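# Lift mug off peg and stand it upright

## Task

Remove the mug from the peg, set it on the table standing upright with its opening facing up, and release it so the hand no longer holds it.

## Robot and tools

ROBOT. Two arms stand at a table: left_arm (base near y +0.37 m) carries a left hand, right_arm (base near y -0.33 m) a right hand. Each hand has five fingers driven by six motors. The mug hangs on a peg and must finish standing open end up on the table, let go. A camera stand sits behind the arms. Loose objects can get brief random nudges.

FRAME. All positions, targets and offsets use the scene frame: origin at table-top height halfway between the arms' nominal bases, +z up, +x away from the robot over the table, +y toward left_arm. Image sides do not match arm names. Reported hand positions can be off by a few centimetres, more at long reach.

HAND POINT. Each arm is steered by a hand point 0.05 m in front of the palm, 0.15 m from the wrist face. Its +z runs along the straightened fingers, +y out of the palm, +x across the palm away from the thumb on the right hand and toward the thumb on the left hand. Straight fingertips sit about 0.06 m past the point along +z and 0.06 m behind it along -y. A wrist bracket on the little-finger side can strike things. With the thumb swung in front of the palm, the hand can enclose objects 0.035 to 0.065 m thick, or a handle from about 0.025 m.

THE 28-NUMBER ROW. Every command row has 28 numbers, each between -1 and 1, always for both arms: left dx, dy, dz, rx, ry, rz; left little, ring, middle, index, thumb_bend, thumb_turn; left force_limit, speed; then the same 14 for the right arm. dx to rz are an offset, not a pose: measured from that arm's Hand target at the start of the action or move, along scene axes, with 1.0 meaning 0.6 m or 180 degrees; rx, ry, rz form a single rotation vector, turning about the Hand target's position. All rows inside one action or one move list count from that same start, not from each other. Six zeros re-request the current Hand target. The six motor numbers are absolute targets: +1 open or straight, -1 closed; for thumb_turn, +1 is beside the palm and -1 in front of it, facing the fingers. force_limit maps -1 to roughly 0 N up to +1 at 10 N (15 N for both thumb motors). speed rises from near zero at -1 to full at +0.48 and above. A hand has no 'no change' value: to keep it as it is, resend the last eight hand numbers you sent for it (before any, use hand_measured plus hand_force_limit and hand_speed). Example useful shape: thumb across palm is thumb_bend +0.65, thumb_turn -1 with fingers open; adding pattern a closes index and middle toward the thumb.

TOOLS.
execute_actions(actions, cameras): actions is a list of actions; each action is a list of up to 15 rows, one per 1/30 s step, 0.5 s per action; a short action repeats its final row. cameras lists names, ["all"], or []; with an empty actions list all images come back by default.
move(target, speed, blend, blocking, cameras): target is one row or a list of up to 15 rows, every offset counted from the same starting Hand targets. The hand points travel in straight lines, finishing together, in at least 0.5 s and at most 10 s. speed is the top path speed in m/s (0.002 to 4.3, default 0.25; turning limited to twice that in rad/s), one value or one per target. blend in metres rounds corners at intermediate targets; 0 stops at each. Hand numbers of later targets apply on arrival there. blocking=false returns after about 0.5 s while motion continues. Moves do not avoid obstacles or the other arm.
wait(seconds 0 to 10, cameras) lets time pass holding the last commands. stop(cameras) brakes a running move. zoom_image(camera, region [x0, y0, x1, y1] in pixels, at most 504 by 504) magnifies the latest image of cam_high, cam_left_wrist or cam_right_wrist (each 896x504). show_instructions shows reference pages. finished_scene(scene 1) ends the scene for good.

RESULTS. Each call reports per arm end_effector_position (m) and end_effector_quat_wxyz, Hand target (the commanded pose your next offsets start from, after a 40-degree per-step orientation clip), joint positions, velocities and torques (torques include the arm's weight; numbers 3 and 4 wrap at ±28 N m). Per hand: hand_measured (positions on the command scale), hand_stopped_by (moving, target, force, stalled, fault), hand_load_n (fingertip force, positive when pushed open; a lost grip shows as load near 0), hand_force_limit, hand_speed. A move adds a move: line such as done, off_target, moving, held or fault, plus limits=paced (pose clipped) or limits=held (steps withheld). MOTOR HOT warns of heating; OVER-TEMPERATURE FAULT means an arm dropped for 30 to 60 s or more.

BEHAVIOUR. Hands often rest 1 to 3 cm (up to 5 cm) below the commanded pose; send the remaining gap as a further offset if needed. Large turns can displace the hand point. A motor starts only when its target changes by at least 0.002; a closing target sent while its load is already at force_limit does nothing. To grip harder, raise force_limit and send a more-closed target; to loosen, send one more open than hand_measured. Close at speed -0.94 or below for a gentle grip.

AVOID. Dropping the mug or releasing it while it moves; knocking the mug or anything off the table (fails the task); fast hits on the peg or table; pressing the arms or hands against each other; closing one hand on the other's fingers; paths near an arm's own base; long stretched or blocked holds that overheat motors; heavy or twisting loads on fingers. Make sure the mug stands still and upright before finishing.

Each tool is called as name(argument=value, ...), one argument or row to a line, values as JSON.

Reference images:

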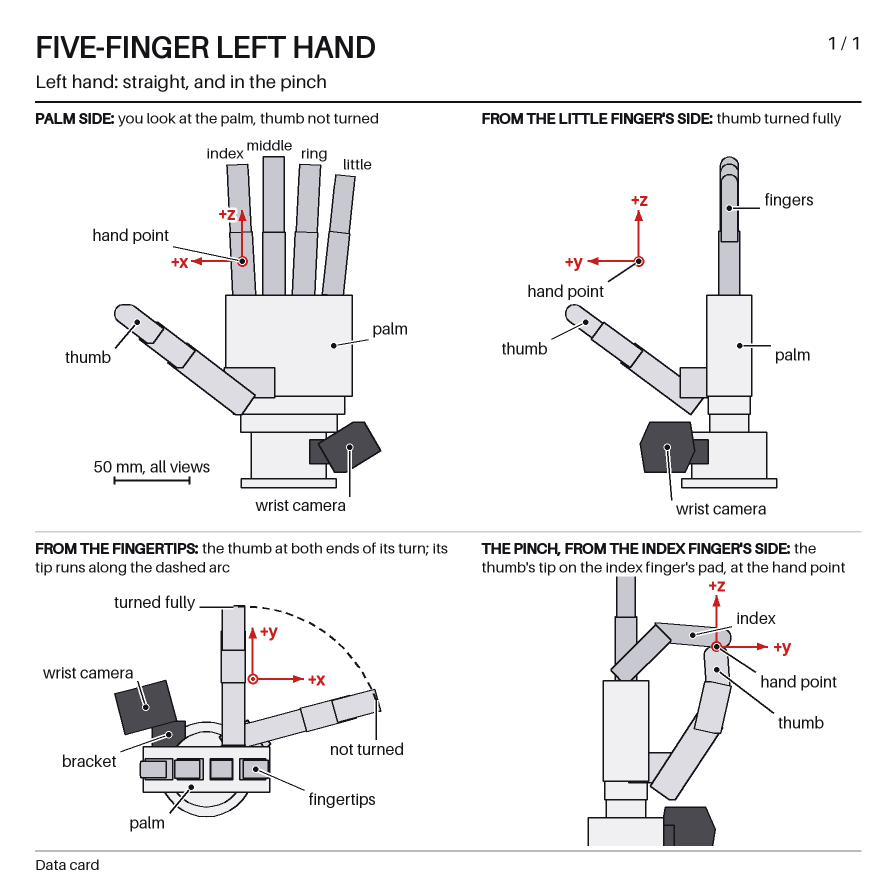

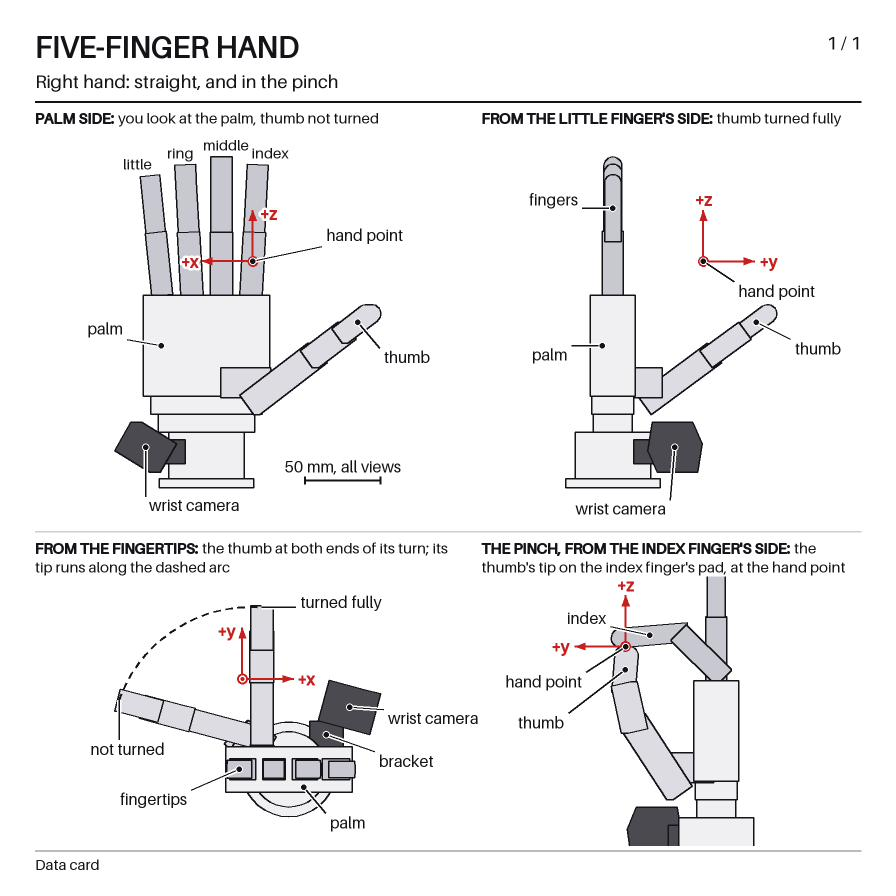

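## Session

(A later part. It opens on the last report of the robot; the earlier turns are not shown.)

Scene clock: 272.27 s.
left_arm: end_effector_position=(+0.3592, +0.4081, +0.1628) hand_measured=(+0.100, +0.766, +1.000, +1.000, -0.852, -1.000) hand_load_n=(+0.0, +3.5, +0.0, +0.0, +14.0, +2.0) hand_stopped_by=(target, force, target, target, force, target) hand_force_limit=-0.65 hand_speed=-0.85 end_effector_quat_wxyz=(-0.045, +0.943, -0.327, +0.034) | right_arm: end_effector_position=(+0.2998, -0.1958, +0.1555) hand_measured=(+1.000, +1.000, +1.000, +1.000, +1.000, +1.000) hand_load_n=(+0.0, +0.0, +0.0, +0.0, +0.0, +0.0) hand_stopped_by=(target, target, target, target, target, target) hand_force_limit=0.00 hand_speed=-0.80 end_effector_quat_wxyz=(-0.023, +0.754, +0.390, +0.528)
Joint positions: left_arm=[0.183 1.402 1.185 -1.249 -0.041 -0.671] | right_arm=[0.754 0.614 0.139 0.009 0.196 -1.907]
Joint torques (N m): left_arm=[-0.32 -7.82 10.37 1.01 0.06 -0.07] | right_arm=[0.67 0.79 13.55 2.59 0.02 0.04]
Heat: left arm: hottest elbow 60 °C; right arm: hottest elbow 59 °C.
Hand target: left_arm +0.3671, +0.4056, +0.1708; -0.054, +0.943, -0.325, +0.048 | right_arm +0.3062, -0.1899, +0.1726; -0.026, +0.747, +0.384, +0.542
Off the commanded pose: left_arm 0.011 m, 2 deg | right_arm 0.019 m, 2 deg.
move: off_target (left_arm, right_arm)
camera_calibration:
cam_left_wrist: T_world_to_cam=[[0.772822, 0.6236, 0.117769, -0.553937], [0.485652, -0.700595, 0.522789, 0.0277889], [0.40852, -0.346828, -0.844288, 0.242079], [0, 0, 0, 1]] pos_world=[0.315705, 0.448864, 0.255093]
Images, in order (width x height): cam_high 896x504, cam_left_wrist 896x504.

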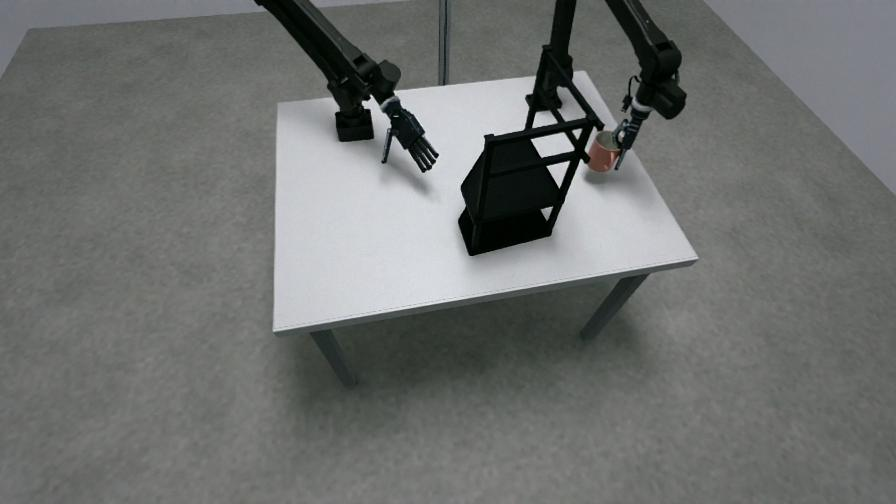

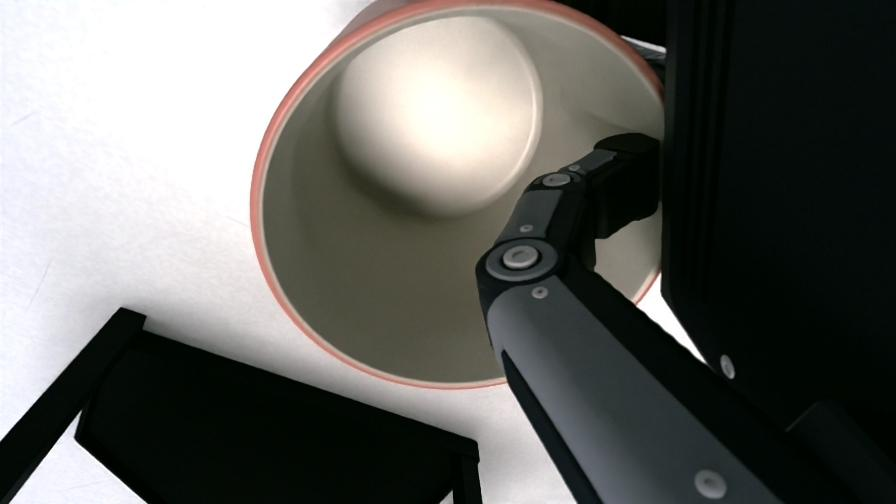

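move(
  target=[0, 0, -0.12, 0, 0.02, 0, 0.1, 0.1, 1, 1, -0.98, -1, -0.65, -0.85, 0, 0, 0, 0, 0, 0, 1, 1, 1, 1, 1, 1, 0, -0.8],
  speed=0.1,
  cameras=["cam_left_wrist", "cam_high"],
)

zoom_image(
  camera="cam_high",
  region=[560, 90, 680, 210],
)

Scene clock: 279.40 s.
left_arm: end_effector_position=(+0.3592, +0.4091, +0.0958) hand_measured=(+0.100, +0.766, +1.000, +1.000, -0.852, -1.000) hand_load_n=(+0.0, +2.5, +0.0, +0.0, +13.0, +2.5) hand_stopped_by=(target, force, target, target, force, target) hand_force_limit=-0.65 hand_speed=-0.85 end_effector_quat_wxyz=(-0.038, +0.944, -0.328, +0.007) | right_arm: end_effector_position=(+0.2998, -0.1958, +0.1555) hand_measured=(+1.000, +1.000, +1.000, +1.000, +1.000, +1.000) hand_load_n=(+0.0, +0.0, +0.0, +0.0, +0.0, +0.0) hand_stopped_by=(target, target, target, target, target, target) hand_force_limit=0.00 hand_speed=-0.80 end_effector_quat_wxyz=(-0.023, +0.754, +0.390, +0.528)
Joint positions: left_arm=[0.178 1.492 1.099 -1.125 -0.058 -0.676] | right_arm=[0.754 0.614 0.139 0.009 0.196 -1.907]
Joint torques (N m): left_arm=[-0.67 -8.53 9.2 1.14 0.14 -0.14] | right_arm=[0.62 0.73 13.55 2.61 0.02 0.03]
Heat: left arm: hottest elbow 59 °C; right arm: hottest elbow 59 °C.
Hand target: left_arm +0.3671, +0.4056, +0.0987; -0.043, +0.944, -0.326, +0.019 | right_arm +0.3062, -0.1899, +0.1726; -0.026, +0.747, +0.384, +0.542
Off the commanded pose: left_arm 0.009 m, 1 deg | right_arm 0.019 m, 2 deg.
move: off_target (right_arm)
camera_calibration:
cam_left_wrist: T_world_to_cam=[[0.777634, 0.6239, 0.0776778, -0.54468], [0.514352, -0.702357, 0.492074, 0.056793], [0.361563, -0.3427, -0.867081, 0.203269], [0, 0, 0, 1]] pos_world=[0.320856, 0.449375, 0.190613]
Images, in order (width x height): cam_high 896x504, cam_left_wrist 896x504.

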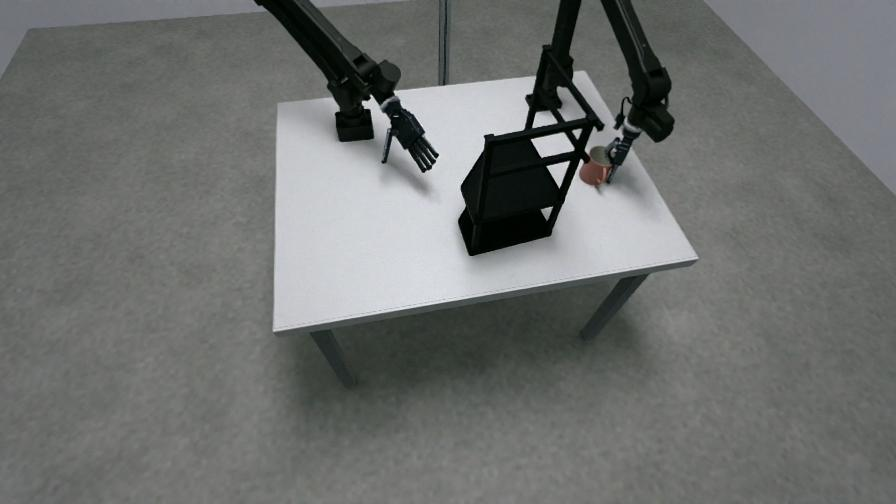

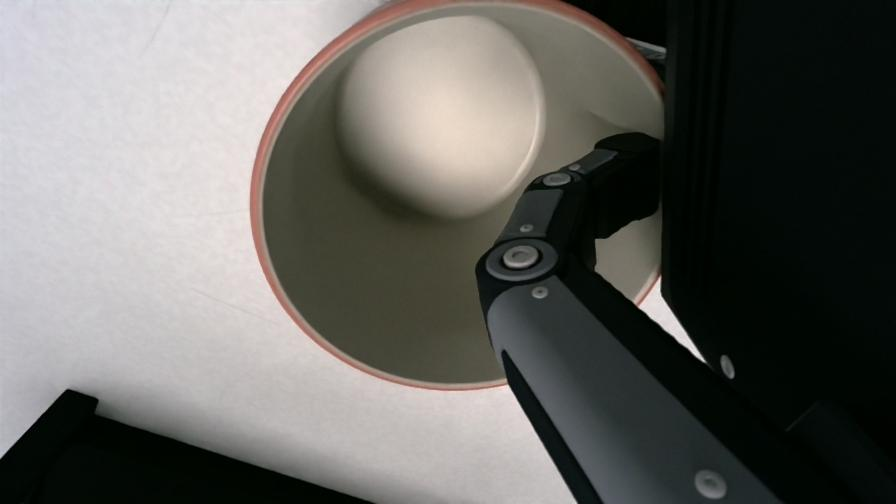

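Scaled by 4.200 from the camera's 896x504 image, which has a finer 1280x720 frame.

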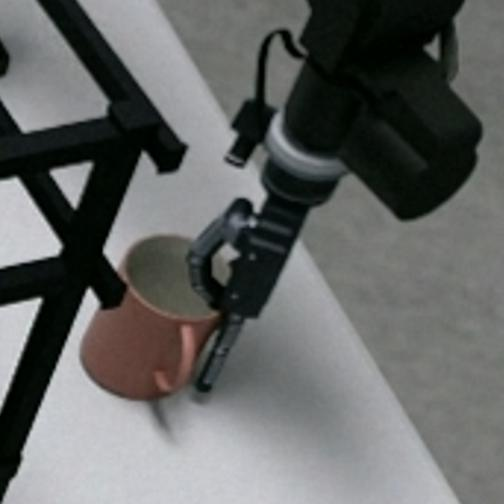

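move(
  target=[0, 0, -0.018, 0, 0, 0, 0.1, 0.1, 1, 1, -0.98, -1, -0.65, -0.85, 0, 0, 0, 0, 0, 0, 1, 1, 1, 1, 1, 1, 0, -0.8],
  speed=0.04,
  cameras=["cam_left_wrist", "cam_high"],
)

zoom_image(
  camera="cam_high",
  region=[560, 120, 650, 210],
)

Scene clock: 281.87 s.
left_arm: end_effector_position=(+0.3620, +0.4098, +0.0945) hand_measured=(+0.100, +0.766, +1.000, +1.000, -0.852, -1.000) hand_load_n=(+0.0, +1.0, +0.0, +0.0, +12.5, +2.0) hand_stopped_by=(target, force, target, target, force, target) hand_force_limit=-0.65 hand_speed=-0.85 end_effector_quat_wxyz=(-0.042, +0.944, -0.328, +0.012) | right_arm: end_effector_position=(+0.2998, -0.1958, +0.1555) hand_measured=(+1.000, +1.000, +1.000, +1.000, +1.000, +1.000) hand_load_n=(+0.0, +0.0, +0.0, +0.0, +0.0, +0.0) hand_stopped_by=(target, target, target, target, target, target) hand_force_limit=0.00 hand_speed=-0.80 end_effector_quat_wxyz=(-0.023, +0.754, +0.390, +0.528)
Joint positions: left_arm=[0.178 1.492 1.095 -1.109 -0.058 -0.676] | right_arm=[0.754 0.614 0.139 0.009 0.196 -1.907]
Joint torques (N m): left_arm=[-0.26 -7.41 7.94 1.74 0.17 -0.14] | right_arm=[0.56 0.73 13.56 2.59 0.02 0.03]
Heat: left arm: hottest elbow 58 °C; right arm: hottest elbow 59 °C.
Hand target: left_arm +0.3670, +0.4056, +0.0878; -0.043, +0.944, -0.326, +0.018 | right_arm +0.3062, -0.1899, +0.1726; -0.026, +0.747, +0.384, +0.542
Off the commanded pose: left_arm 0.009 m, 1 deg | right_arm 0.019 m, 2 deg.
move: off_target (right_arm)
camera_calibration:
cam_left_wrist: T_world_to_cam=[[0.776621, 0.62365, 0.0889977, -0.547849], [0.508243, -0.703747, 0.496416, 0.0588026], [0.372222, -0.340295, -0.86351, 0.196108], [0, 0, 0, 1]] pos_world=[0.322589, 0.449783, 0.188908]
Images, in order (width x height): cam_high 896x504, cam_left_wrist 896x504.

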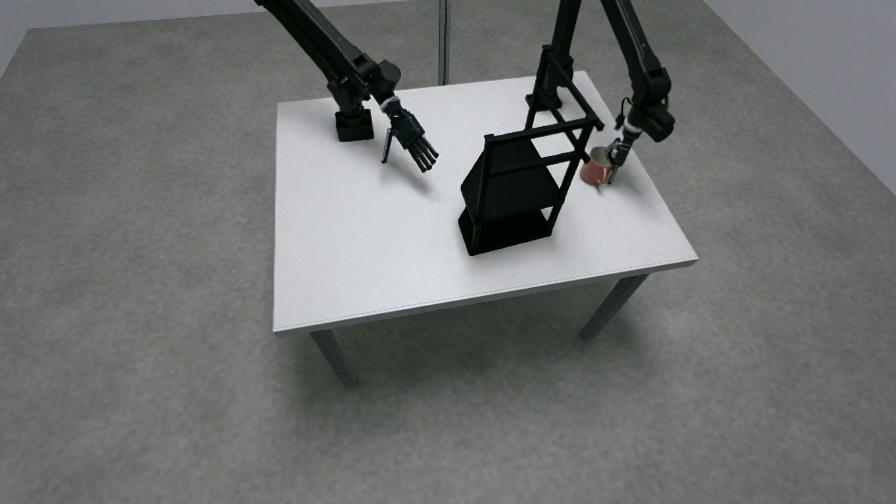

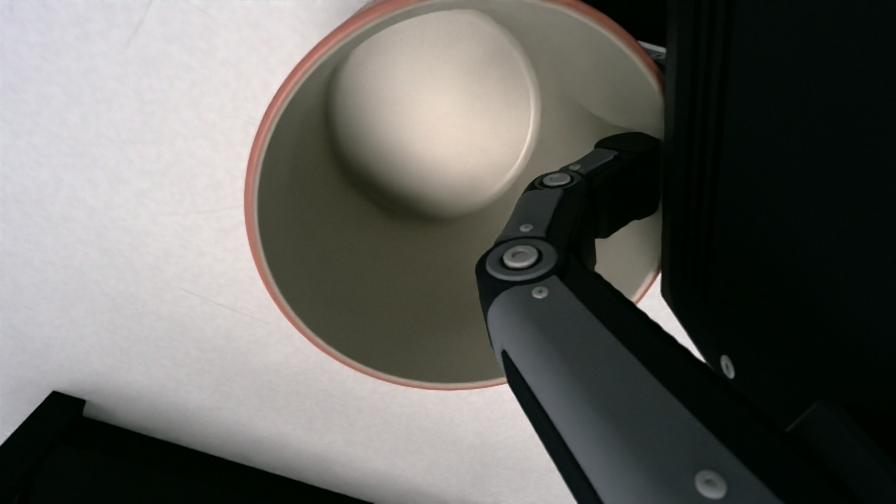

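Scaled by 5.600 from the camera's 896x504 image, which has a finer 1280x720 frame.

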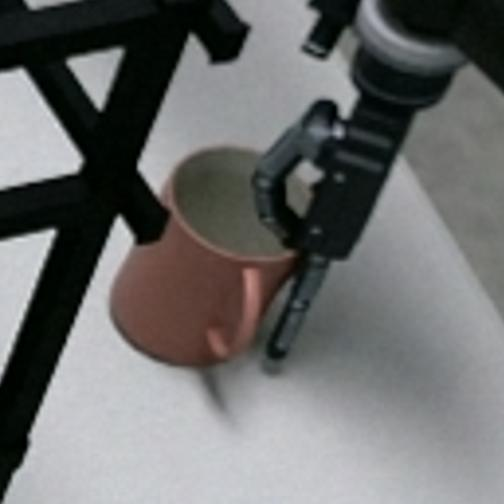

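move(
  target=[0, 0, -0.012, 0, 0, 0, 0.1, 0.1, 1, 1, -0.98, -1, -0.65, -0.85, 0, 0, 0, 0, 0, 0, 1, 1, 1, 1, 1, 1, 0, -0.8],
  speed=0.04,
  cameras=["cam_left_wrist", "cam_high"],
)

zoom_image(
  camera="cam_high",
  region=[560, 120, 650, 210],
)

Scene clock: 283.80 s.
left_arm: end_effector_position=(+0.3648, +0.4104, +0.0936) hand_measured=(+0.100, +0.766, +1.000, +1.000, -0.852, -1.000) hand_load_n=(+0.0, +0.0, +0.0, +0.0, +13.5, +2.5) hand_stopped_by=(target, force, target, target, force, target) hand_force_limit=-0.65 hand_speed=-0.85 end_effector_quat_wxyz=(-0.045, +0.944, -0.328, +0.018) | right_arm: end_effector_position=(+0.2998, -0.1958, +0.1555) hand_measured=(+1.000, +1.000, +1.000, +1.000, +1.000, +1.000) hand_load_n=(+0.0, +0.0, +0.0, +0.0, +0.0, +0.0) hand_stopped_by=(target, target, target, target, target, target) hand_force_limit=0.00 hand_speed=-0.80 end_effector_quat_wxyz=(-0.023, +0.754, +0.390, +0.528)
Joint positions: left_arm=[0.178 1.491 1.092 -1.093 -0.058 -0.676] | right_arm=[0.754 0.614 0.139 0.009 0.196 -1.907]
Joint torques (N m): left_arm=[-0.26 -7.24 7.23 1.81 0.1 -0.16] | right_arm=[0.62 0.73 13.56 2.61 0.02 0.03]
Heat: left arm: hottest elbow 58 °C; right arm: hottest elbow 59 °C.
Hand target: left_arm +0.3669, +0.4056, +0.0806; -0.043, +0.944, -0.326, +0.018 | right_arm +0.3062, -0.1899, +0.1726; -0.026, +0.747, +0.384, +0.542
Off the commanded pose: left_arm 0.014 m, 0 deg | right_arm 0.019 m, 2 deg.
move: off_target (left_arm, right_arm)
camera_calibration:
cam_left_wrist: T_world_to_cam=[[0.775361, 0.623388, 0.101005, -0.550844], [0.501762, -0.705239, 0.500872, 0.060823], [0.38347, -0.337676, -0.859608, 0.188958], [0, 0, 0, 1]] pos_world=[0.324124, 0.450091, 0.187603]
Images, in order (width x height): cam_high 896x504, cam_left_wrist 896x504.

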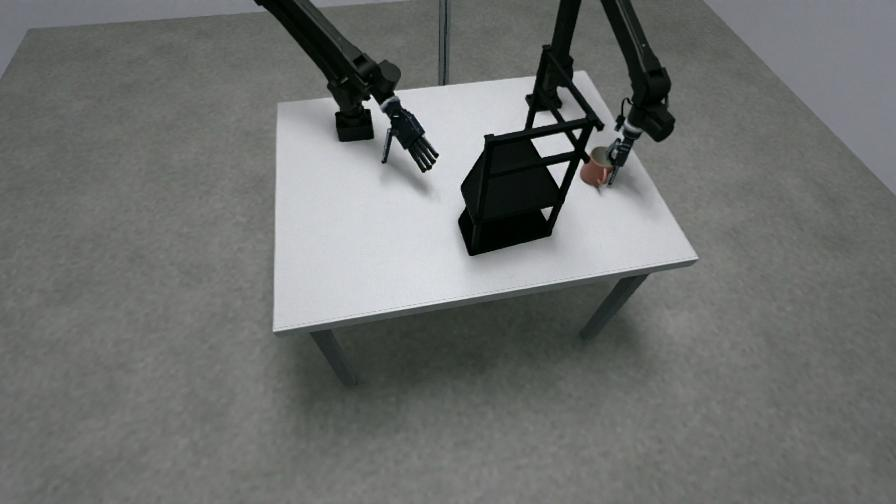

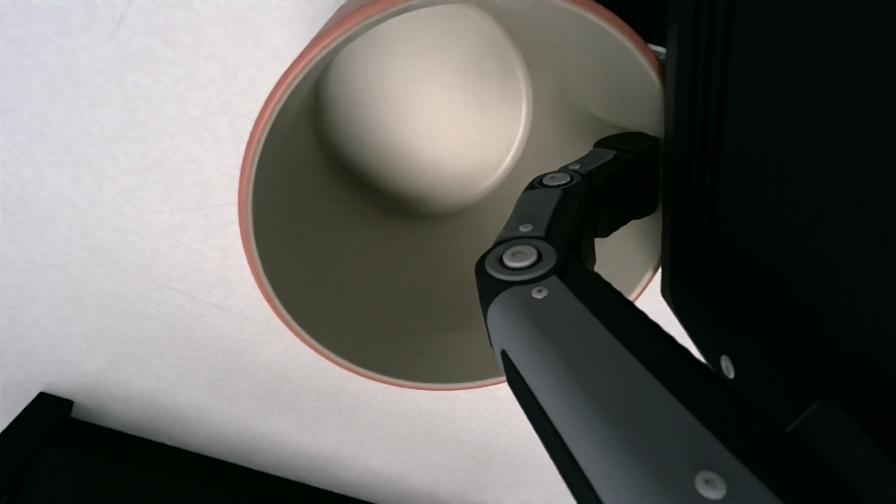

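Scaled by 5.600 from the camera's 896x504 image, which has a finer 1280x720 frame.

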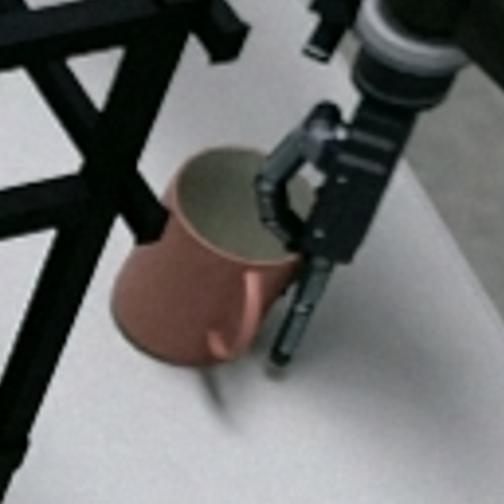

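move(
  target=[0, 0, 0.022, 0, 0, 0, 1, 1, 1, 1, -0.98, -1, -0.65, -0.85, 0, 0, 0, 0, 0, 0, 1, 1, 1, 1, 1, 1, 0, -0.8],
  speed=0.04,
  cameras=["cam_left_wrist", "cam_high"],
)

Scene clock: 290.60 s.
left_arm: end_effector_position=(+0.3636, +0.4101, +0.0943) hand_measured=(+1.000, +1.000, +1.000, +1.000, -0.852, -1.000) hand_load_n=(+0.0, +0.0, +0.0, +0.0, +13.5, +2.0) hand_stopped_by=(target, target, target, target, force, target) hand_force_limit=-0.65 hand_speed=-0.85 end_effector_quat_wxyz=(-0.045, +0.944, -0.328, +0.017) | right_arm: end_effector_position=(+0.2998, -0.1958, +0.1555) hand_measured=(+1.000, +1.000, +1.000, +1.000, +1.000, +1.000) hand_load_n=(+0.0, +0.0, +0.0, +0.0, +0.0, +0.0) hand_stopped_by=(target, target, target, target, target, target) hand_force_limit=0.00 hand_speed=-0.80 end_effector_quat_wxyz=(-0.023, +0.754, +0.390, +0.528)
Joint positions: left_arm=[0.178 1.489 1.092 -1.098 -0.058 -0.676] | right_arm=[0.754 0.614 0.139 0.009 0.196 -1.907]
Joint torques (N m): left_arm=[-0.38 -8.12 9.18 0.64 0.13 -0.11] | right_arm=[0.62 0.73 13.55 2.59 0.01 0.04]
Heat: left arm: hottest elbow 56 °C; right arm: hottest elbow 59 °C.
Hand target: left_arm +0.3669, +0.4056, +0.0939; -0.043, +0.944, -0.326, +0.018 | right_arm +0.3062, -0.1899, +0.1726; -0.026, +0.747, +0.384, +0.542
Off the commanded pose: left_arm 0.006 m, 0 deg | right_arm 0.019 m, 2 deg.
move: off_target (right_arm)
camera_calibration:
cam_left_wrist: T_world_to_cam=[[0.775696, 0.623413, 0.0982473, -0.549626], [0.503226, -0.704924, 0.499845, 0.0603144], [0.380867, -0.338287, -0.860524, 0.19134], [0, 0, 0, 1]] pos_world=[0.323116, 0.449889, 0.188504]
Images, in order (width x height): cam_high 896x504, cam_left_wrist 896x504.

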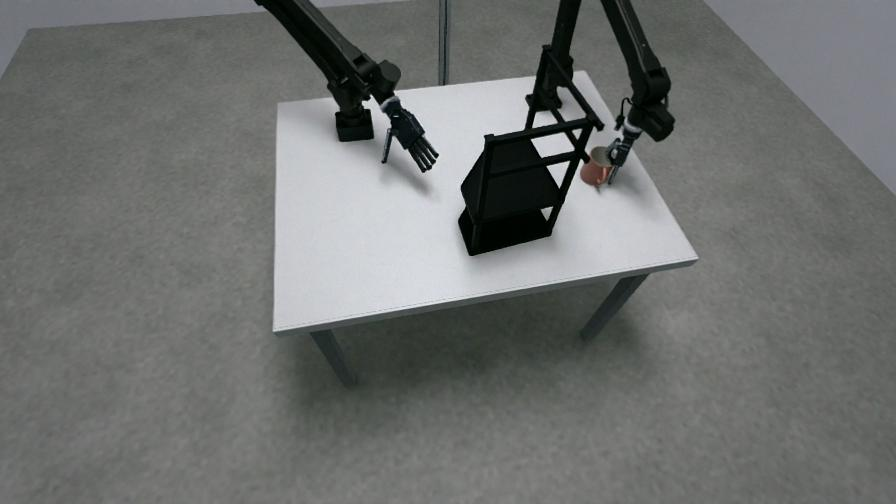

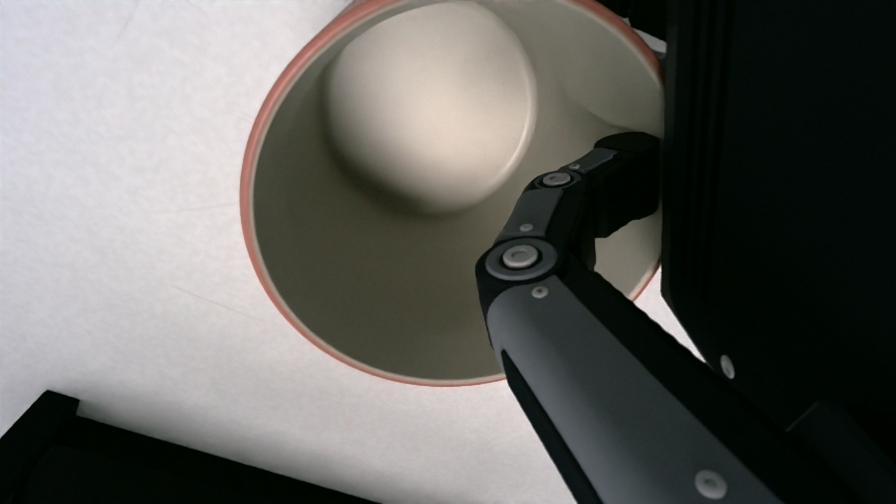

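move(
  target=[0, 0, 0, 0, 0, 0, 1, 1, 1, 1, -0.1, -1, -0.65, -0.88, 0, 0, 0, 0, 0, 0, 1, 1, 1, 1, 1, 1, 0, -0.8],
  speed=0.04,
  cameras=["cam_left_wrist", "cam_high"],
)

zoom_image(
  camera="cam_high",
  region=[560, 120, 650, 210],
)

Scene clock: 296.43 s.
left_arm: end_effector_position=(+0.3636, +0.4100, +0.0944) hand_measured=(+1.000, +1.000, +1.000, +1.000, -0.100, -1.000) hand_load_n=(+0.0, +0.0, +0.0, +0.0, +0.0, +0.0) hand_stopped_by=(target, target, target, target, target, target) hand_force_limit=-0.65 hand_speed=-0.88 end_effector_quat_wxyz=(-0.044, +0.944, -0.327, +0.017) | right_arm: end_effector_position=(+0.2998, -0.1958, +0.1555) hand_measured=(+1.000, +1.000, +1.000, +1.000, +1.000, +1.000) hand_load_n=(+0.0, +0.0, +0.0, +0.0, +0.0, +0.0) hand_stopped_by=(target, target, target, target, target, target) hand_force_limit=0.00 hand_speed=-0.80 end_effector_quat_wxyz=(-0.023, +0.754, +0.390, +0.528)
Joint positions: left_arm=[0.178 1.489 1.092 -1.098 -0.058 -0.677] | right_arm=[0.754 0.614 0.139 0.009 0.196 -1.907]
Joint torques (N m): left_arm=[-0.38 -7.71 9.16 0.57 0.11 -0.13] | right_arm=[0.62 0.67 13.55 2.61 0.02 0.03]
Heat: left arm: hottest elbow 54 °C; right arm: hottest elbow 59 °C.
Hand target: left_arm +0.3669, +0.4056, +0.0938; -0.043, +0.944, -0.326, +0.018 | right_arm +0.3062, -0.1899, +0.1726; -0.026, +0.747, +0.384, +0.542
Off the commanded pose: left_arm 0.006 m, 0 deg | right_arm 0.019 m, 2 deg.
move: off_target (right_arm)
camera_calibration:
cam_left_wrist: T_world_to_cam=[[0.775197, 0.62406, 0.0980745, -0.549738], [0.503701, -0.704304, 0.500241, 0.0596852], [0.381255, -0.338385, -0.860314, 0.191146], [0, 0, 0, 1]] pos_world=[0.323217, 0.449787, 0.188504]
Images, in order (width x height): cam_high 896x504, cam_left_wrist 896x504.

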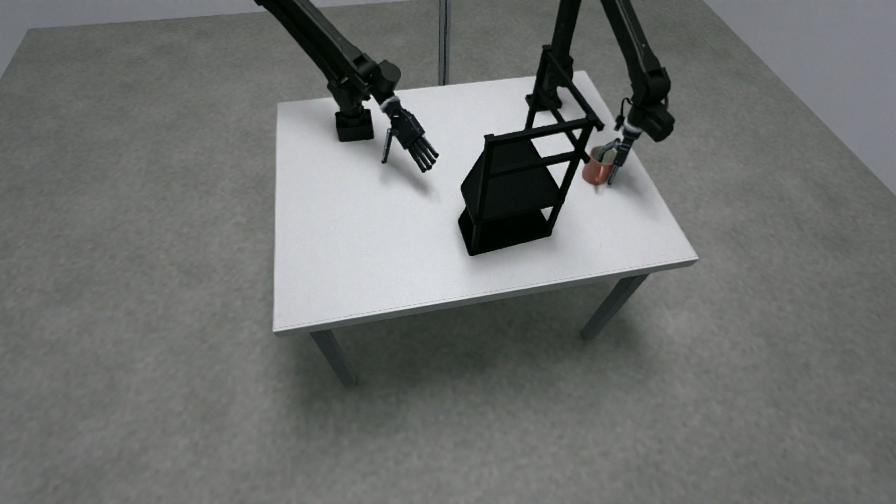

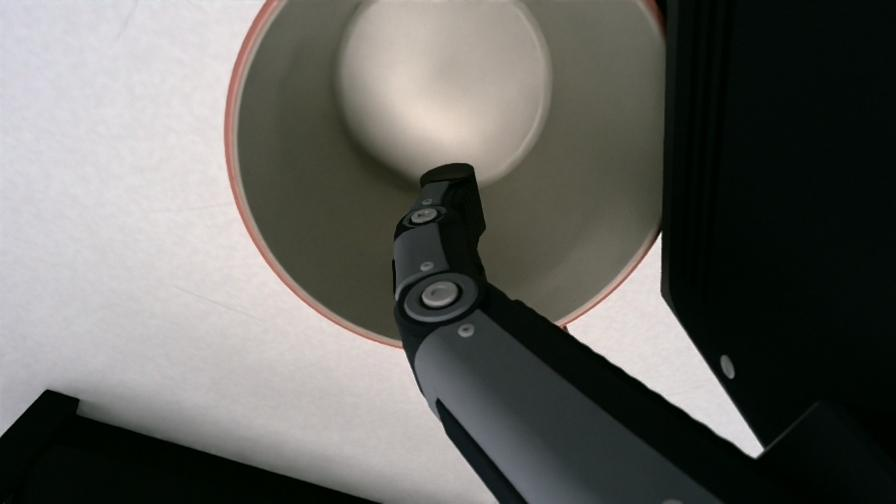

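Scaled by 5.600 from the camera's 896x504 image, which has a finer 1280x720 frame.

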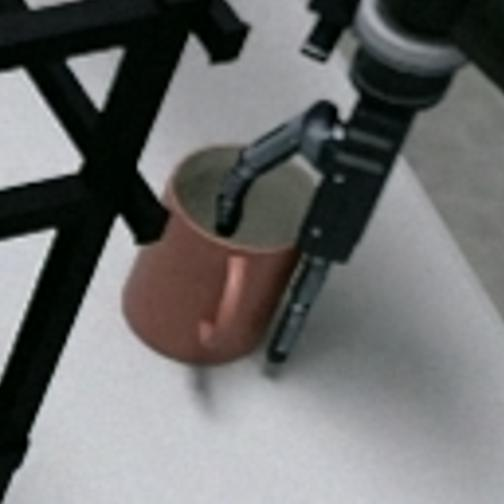

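move(
  target=[0.016, 0.028, 0.004, 0, 0, 0, 1, 1, 1, 1, -0.1, -1, -0.65, -0.88, 0, 0, 0, 0, 0, 0, 1, 1, 1, 1, 1, 1, 0, -0.8],
  speed=0.04,
  cameras=["cam_left_wrist", "cam_high"],
)

Scene clock: 298.50 s.
left_arm: end_effector_position=(+0.3624, +0.4129, +0.0882) hand_measured=(+1.000, +1.000, +1.000, +1.000, -0.100, -1.000) hand_load_n=(+0.0, +0.0, +0.0, +0.0, +0.0, +0.0) hand_stopped_by=(target, target, target, target, target, target) hand_force_limit=-0.65 hand_speed=-0.88 end_effector_quat_wxyz=(-0.038, +0.944, -0.326, +0.011) | right_arm: end_effector_position=(+0.2998, -0.1958, +0.1555) hand_measured=(+1.000, +1.000, +1.000, +1.000, +1.000, +1.000) hand_load_n=(+0.0, +0.0, +0.0, +0.0, +0.0, +0.0) hand_stopped_by=(target, target, target, target, target, target) hand_force_limit=0.00 hand_speed=-0.80 end_effector_quat_wxyz=(-0.023, +0.754, +0.390, +0.528)
Joint positions: left_arm=[0.188 1.506 1.092 -1.098 -0.052 -0.67] | right_arm=[0.754 0.614 0.139 0.009 0.196 -1.907]
Joint torques (N m): left_arm=[1.14 -7.41 12.66 0.21 0.02 0.03] | right_arm=[0.62 0.73 13.56 2.61 0.02 0.03]
Heat: left arm: hottest elbow 54 °C; right arm: hottest elbow 60 °C.
Hand target: left_arm +0.3765, +0.4224, +0.0962; -0.043, +0.944, -0.326, +0.018 | right_arm +0.3062, -0.1899, +0.1726; -0.026, +0.747, +0.384, +0.542
Off the commanded pose: left_arm 0.019 m, 1 deg | right_arm 0.019 m, 2 deg.
move: off_target (left_arm, right_arm)
camera_calibration:
cam_left_wrist: T_world_to_cam=[[0.774667, 0.627234, 0.0804253, -0.549481], [0.513574, -0.698236, 0.498707, 0.0594587], [0.368962, -0.345028, -0.863031, 0.194745], [0, 0, 0, 1]] pos_world=[0.323275, 0.453362, 0.182611]
Images, in order (width x height): cam_high 896x504, cam_left_wrist 896x504.

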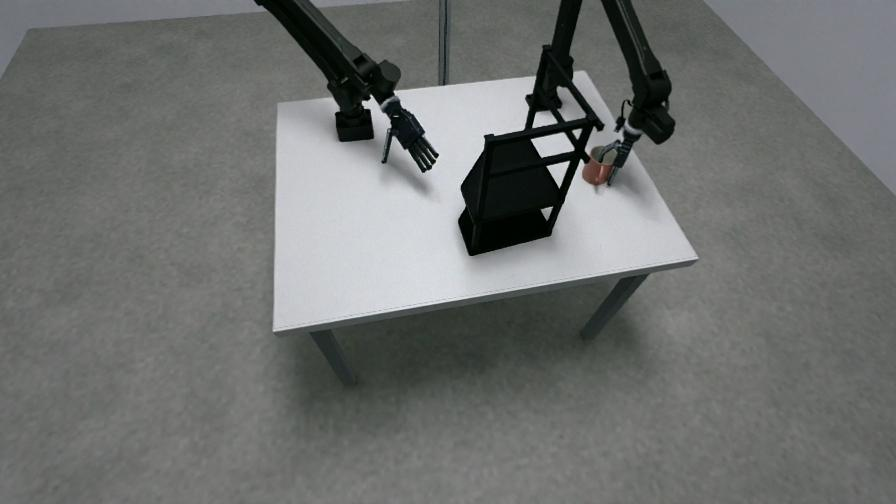

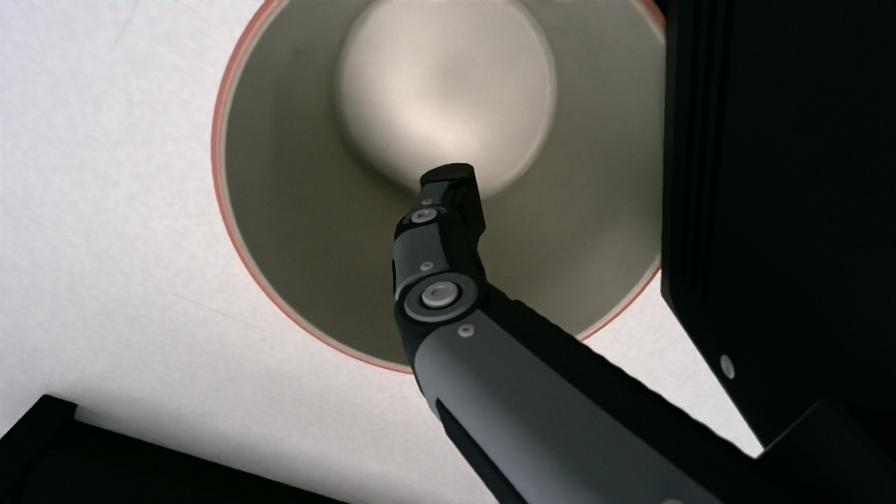

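move(
  target=[0.01, 0.02, 0.03, 0, 0, 0, 1, 1, 1, 1, -0.1, -1, -0.65, -0.88, 0, 0, 0, 0, 0, 0, 1, 1, 1, 1, 1, 1, 0, -0.8],
  speed=0.04,
  cameras=["cam_left_wrist", "cam_high"],
)

Scene clock: 300.50 s.
left_arm: end_effector_position=(+0.3654, +0.4253, +0.0994) hand_measured=(+1.000, +1.000, +1.000, +1.000, -0.100, -1.000) hand_load_n=(+0.0, +0.0, +0.0, +0.0, +0.0, +0.0) hand_stopped_by=(target, target, target, target, target, target) hand_force_limit=-0.65 hand_speed=-0.88 end_effector_quat_wxyz=(-0.035, +0.945, -0.325, +0.005) | right_arm: end_effector_position=(+0.2998, -0.1958, +0.1555) hand_measured=(+1.000, +1.000, +1.000, +1.000, +1.000, +1.000) hand_load_n=(+0.0, +0.0, +0.0, +0.0, +0.0, +0.0) hand_stopped_by=(target, target, target, target, target, target) hand_force_limit=0.00 hand_speed=-0.80 end_effector_quat_wxyz=(-0.023, +0.754, +0.390, +0.528)
Joint positions: left_arm=[0.214 1.517 1.136 -1.142 -0.052 -0.647] | right_arm=[0.754 0.614 0.139 0.009 0.196 -1.907]
Joint torques (N m): left_arm=[0.91 -8.06 13.67 -0.03 0.05 0.09] | right_arm=[0.62 0.73 13.56 2.61 0.02 0.03]
Heat: left arm: hottest elbow 54 °C; right arm: hottest elbow 60 °C.
Hand target: left_arm +0.3825, +0.4343, +0.1143; -0.043, +0.944, -0.326, +0.018 | right_arm +0.3062, -0.1899, +0.1726; -0.026, +0.747, +0.384, +0.542
Off the commanded pose: left_arm 0.024 m, 2 deg | right_arm 0.019 m, 2 deg.
move: off_target (left_arm, right_arm)
camera_calibration:
cam_left_wrist: T_world_to_cam=[[0.773895, 0.62945, 0.069847, -0.56019], [0.521536, -0.695985, 0.493563, 0.05772], [0.359286, -0.345539, -0.866901, 0.211762], [0, 0, 0, 1]] pos_world=[0.327342, 0.465956, 0.194216]
Images, in order (width x height): cam_high 896x504, cam_left_wrist 896x504.

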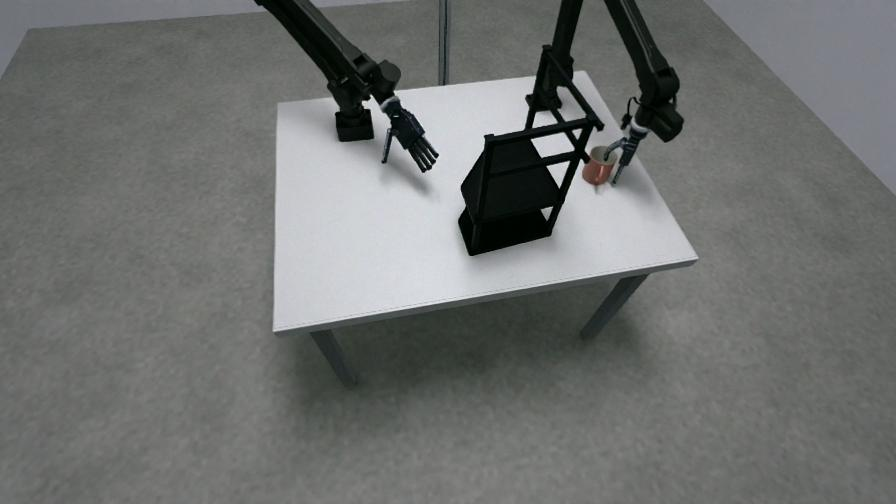

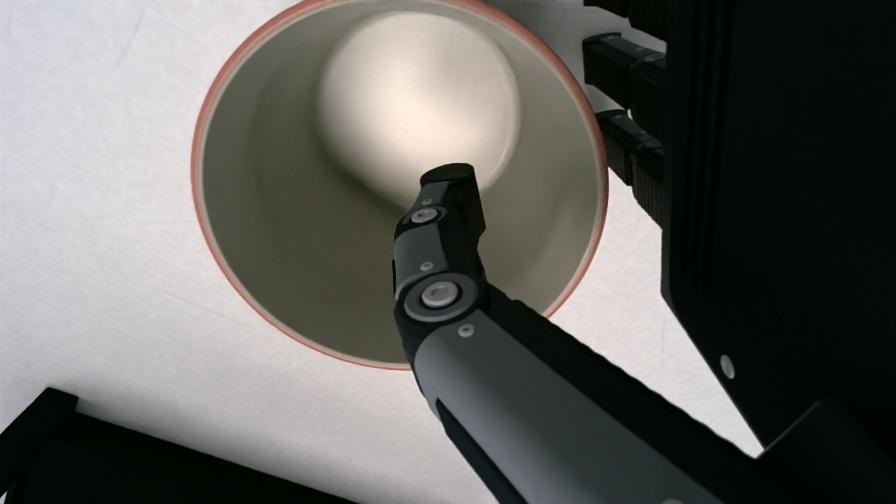

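move(
  target=[
    [0.005, 0.005, 0.06, 0, 0, 0, 1, 1, 1, 1, -0.1, -1, -0.65, -0.88, 0, 0, 0, 0, 0, 0, 1, 1, 1, 1, 1, 1, 0, -0.8],
    [0.03, 0.045, 0.13, 0, 0, 0, 1, 1, 1, 1, -0.1, -1, -0.65, -0.88, 0, 0, 0, 0, 0, 0, 1, 1, 1, 1, 1, 1, 0, -0.8],
    [0.03, 0.08, 0.30, 0, 0, 0, 1, 1, 1, 1, -0.1, -1, -0.65, -0.88, 0, 0, 0, 0, 0, 0, 1, 1, 1, 1, 1, 1, 0, -0.8],
  ],
  speed=0.1,
  blend=[0.005, 0.01, 0],
  cameras=["cam_left_wrist", "cam_high"],
)

zoom_image(
  camera="cam_high",
  region=[560, 60, 680, 210],
)

Scene clock: 304.47 s.
left_arm: end_effector_position=(+0.3907, +0.4746, +0.2758) hand_measured=(+1.000, +1.000, +1.000, +1.000, -0.100, -1.000) hand_load_n=(+0.0, +0.0, +0.0, +0.0, +0.0, +0.0) hand_stopped_by=(target, target, target, target, target, target) hand_force_limit=-0.65 hand_speed=-0.88 end_effector_quat_wxyz=(-0.032, +0.945, -0.325, +0.003) | right_arm: end_effector_position=(+0.2998, -0.1958, +0.1555) hand_measured=(+1.000, +1.000, +1.000, +1.000, +1.000, +1.000) hand_load_n=(+0.0, +0.0, +0.0, +0.0, +0.0, +0.0) hand_stopped_by=(target, target, target, target, target, target) hand_force_limit=0.00 hand_speed=-0.80 end_effector_quat_wxyz=(-0.023, +0.754, +0.390, +0.528)
Joint positions: left_arm=[0.302 1.556 1.65 -1.62 -0.047 -0.558] | right_arm=[0.754 0.614 0.139 0.009 0.196 -1.907]
Joint torques (N m): left_arm=[1.08 -9.82 15.08 -0.1 0.14 0.06] | right_arm=[0.62 0.67 13.57 2.61 0.02 0.04]
Heat: left arm: hottest elbow 55 °C; right arm: hottest elbow 60 °C.
Hand target: left_arm +0.4005, +0.4825, +0.2942; -0.043, +0.944, -0.326, +0.018 | right_arm +0.3062, -0.1899, +0.1726; -0.026, +0.747, +0.384, +0.542
Off the commanded pose: left_arm 0.022 m, 2 deg | right_arm 0.019 m, 2 deg.
move: off_target (left_arm, right_arm)
camera_calibration:
cam_left_wrist: T_world_to_cam=[[0.774061, 0.62993, 0.0633835, -0.621606], [0.524771, -0.694385, 0.492388, -0.00993167], [0.354182, -0.347876, -0.868065, 0.375927], [0, 0, 0, 1]] pos_world=[0.353226, 0.515448, 0.370619]
Images, in order (width x height): cam_high 896x504, cam_left_wrist 896x504.

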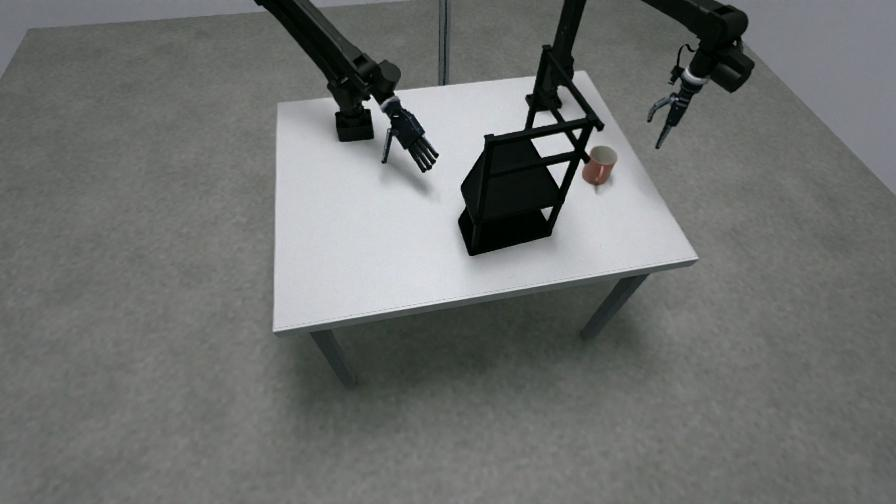

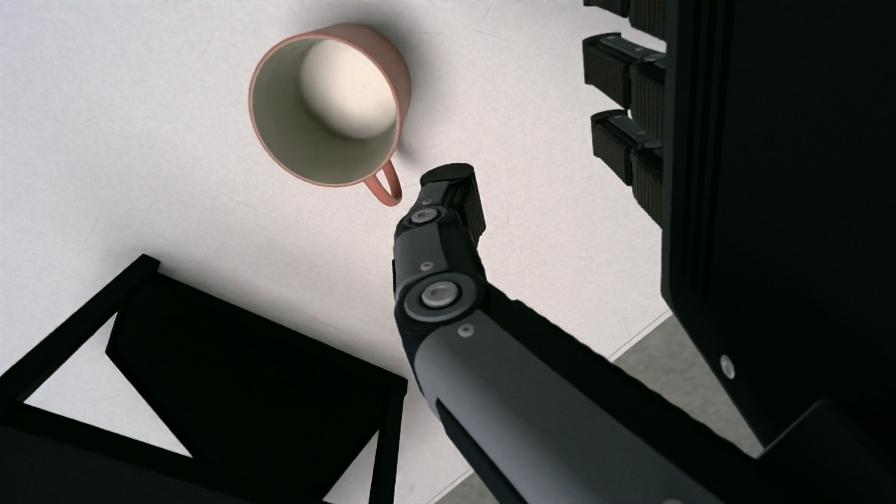

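Scaled by 3.360 from the camera's 896x504 image, which has a finer 1280x720 frame.

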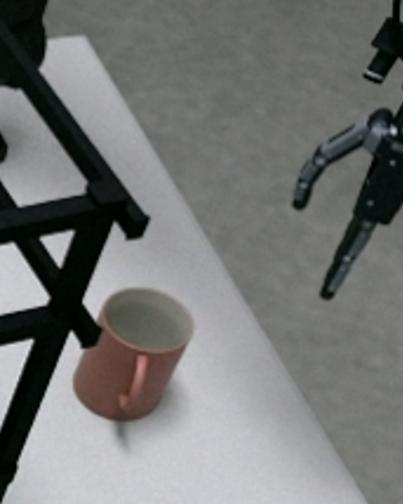

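finished_scene(
  scene=1,
)

The scene is finished: the task was done.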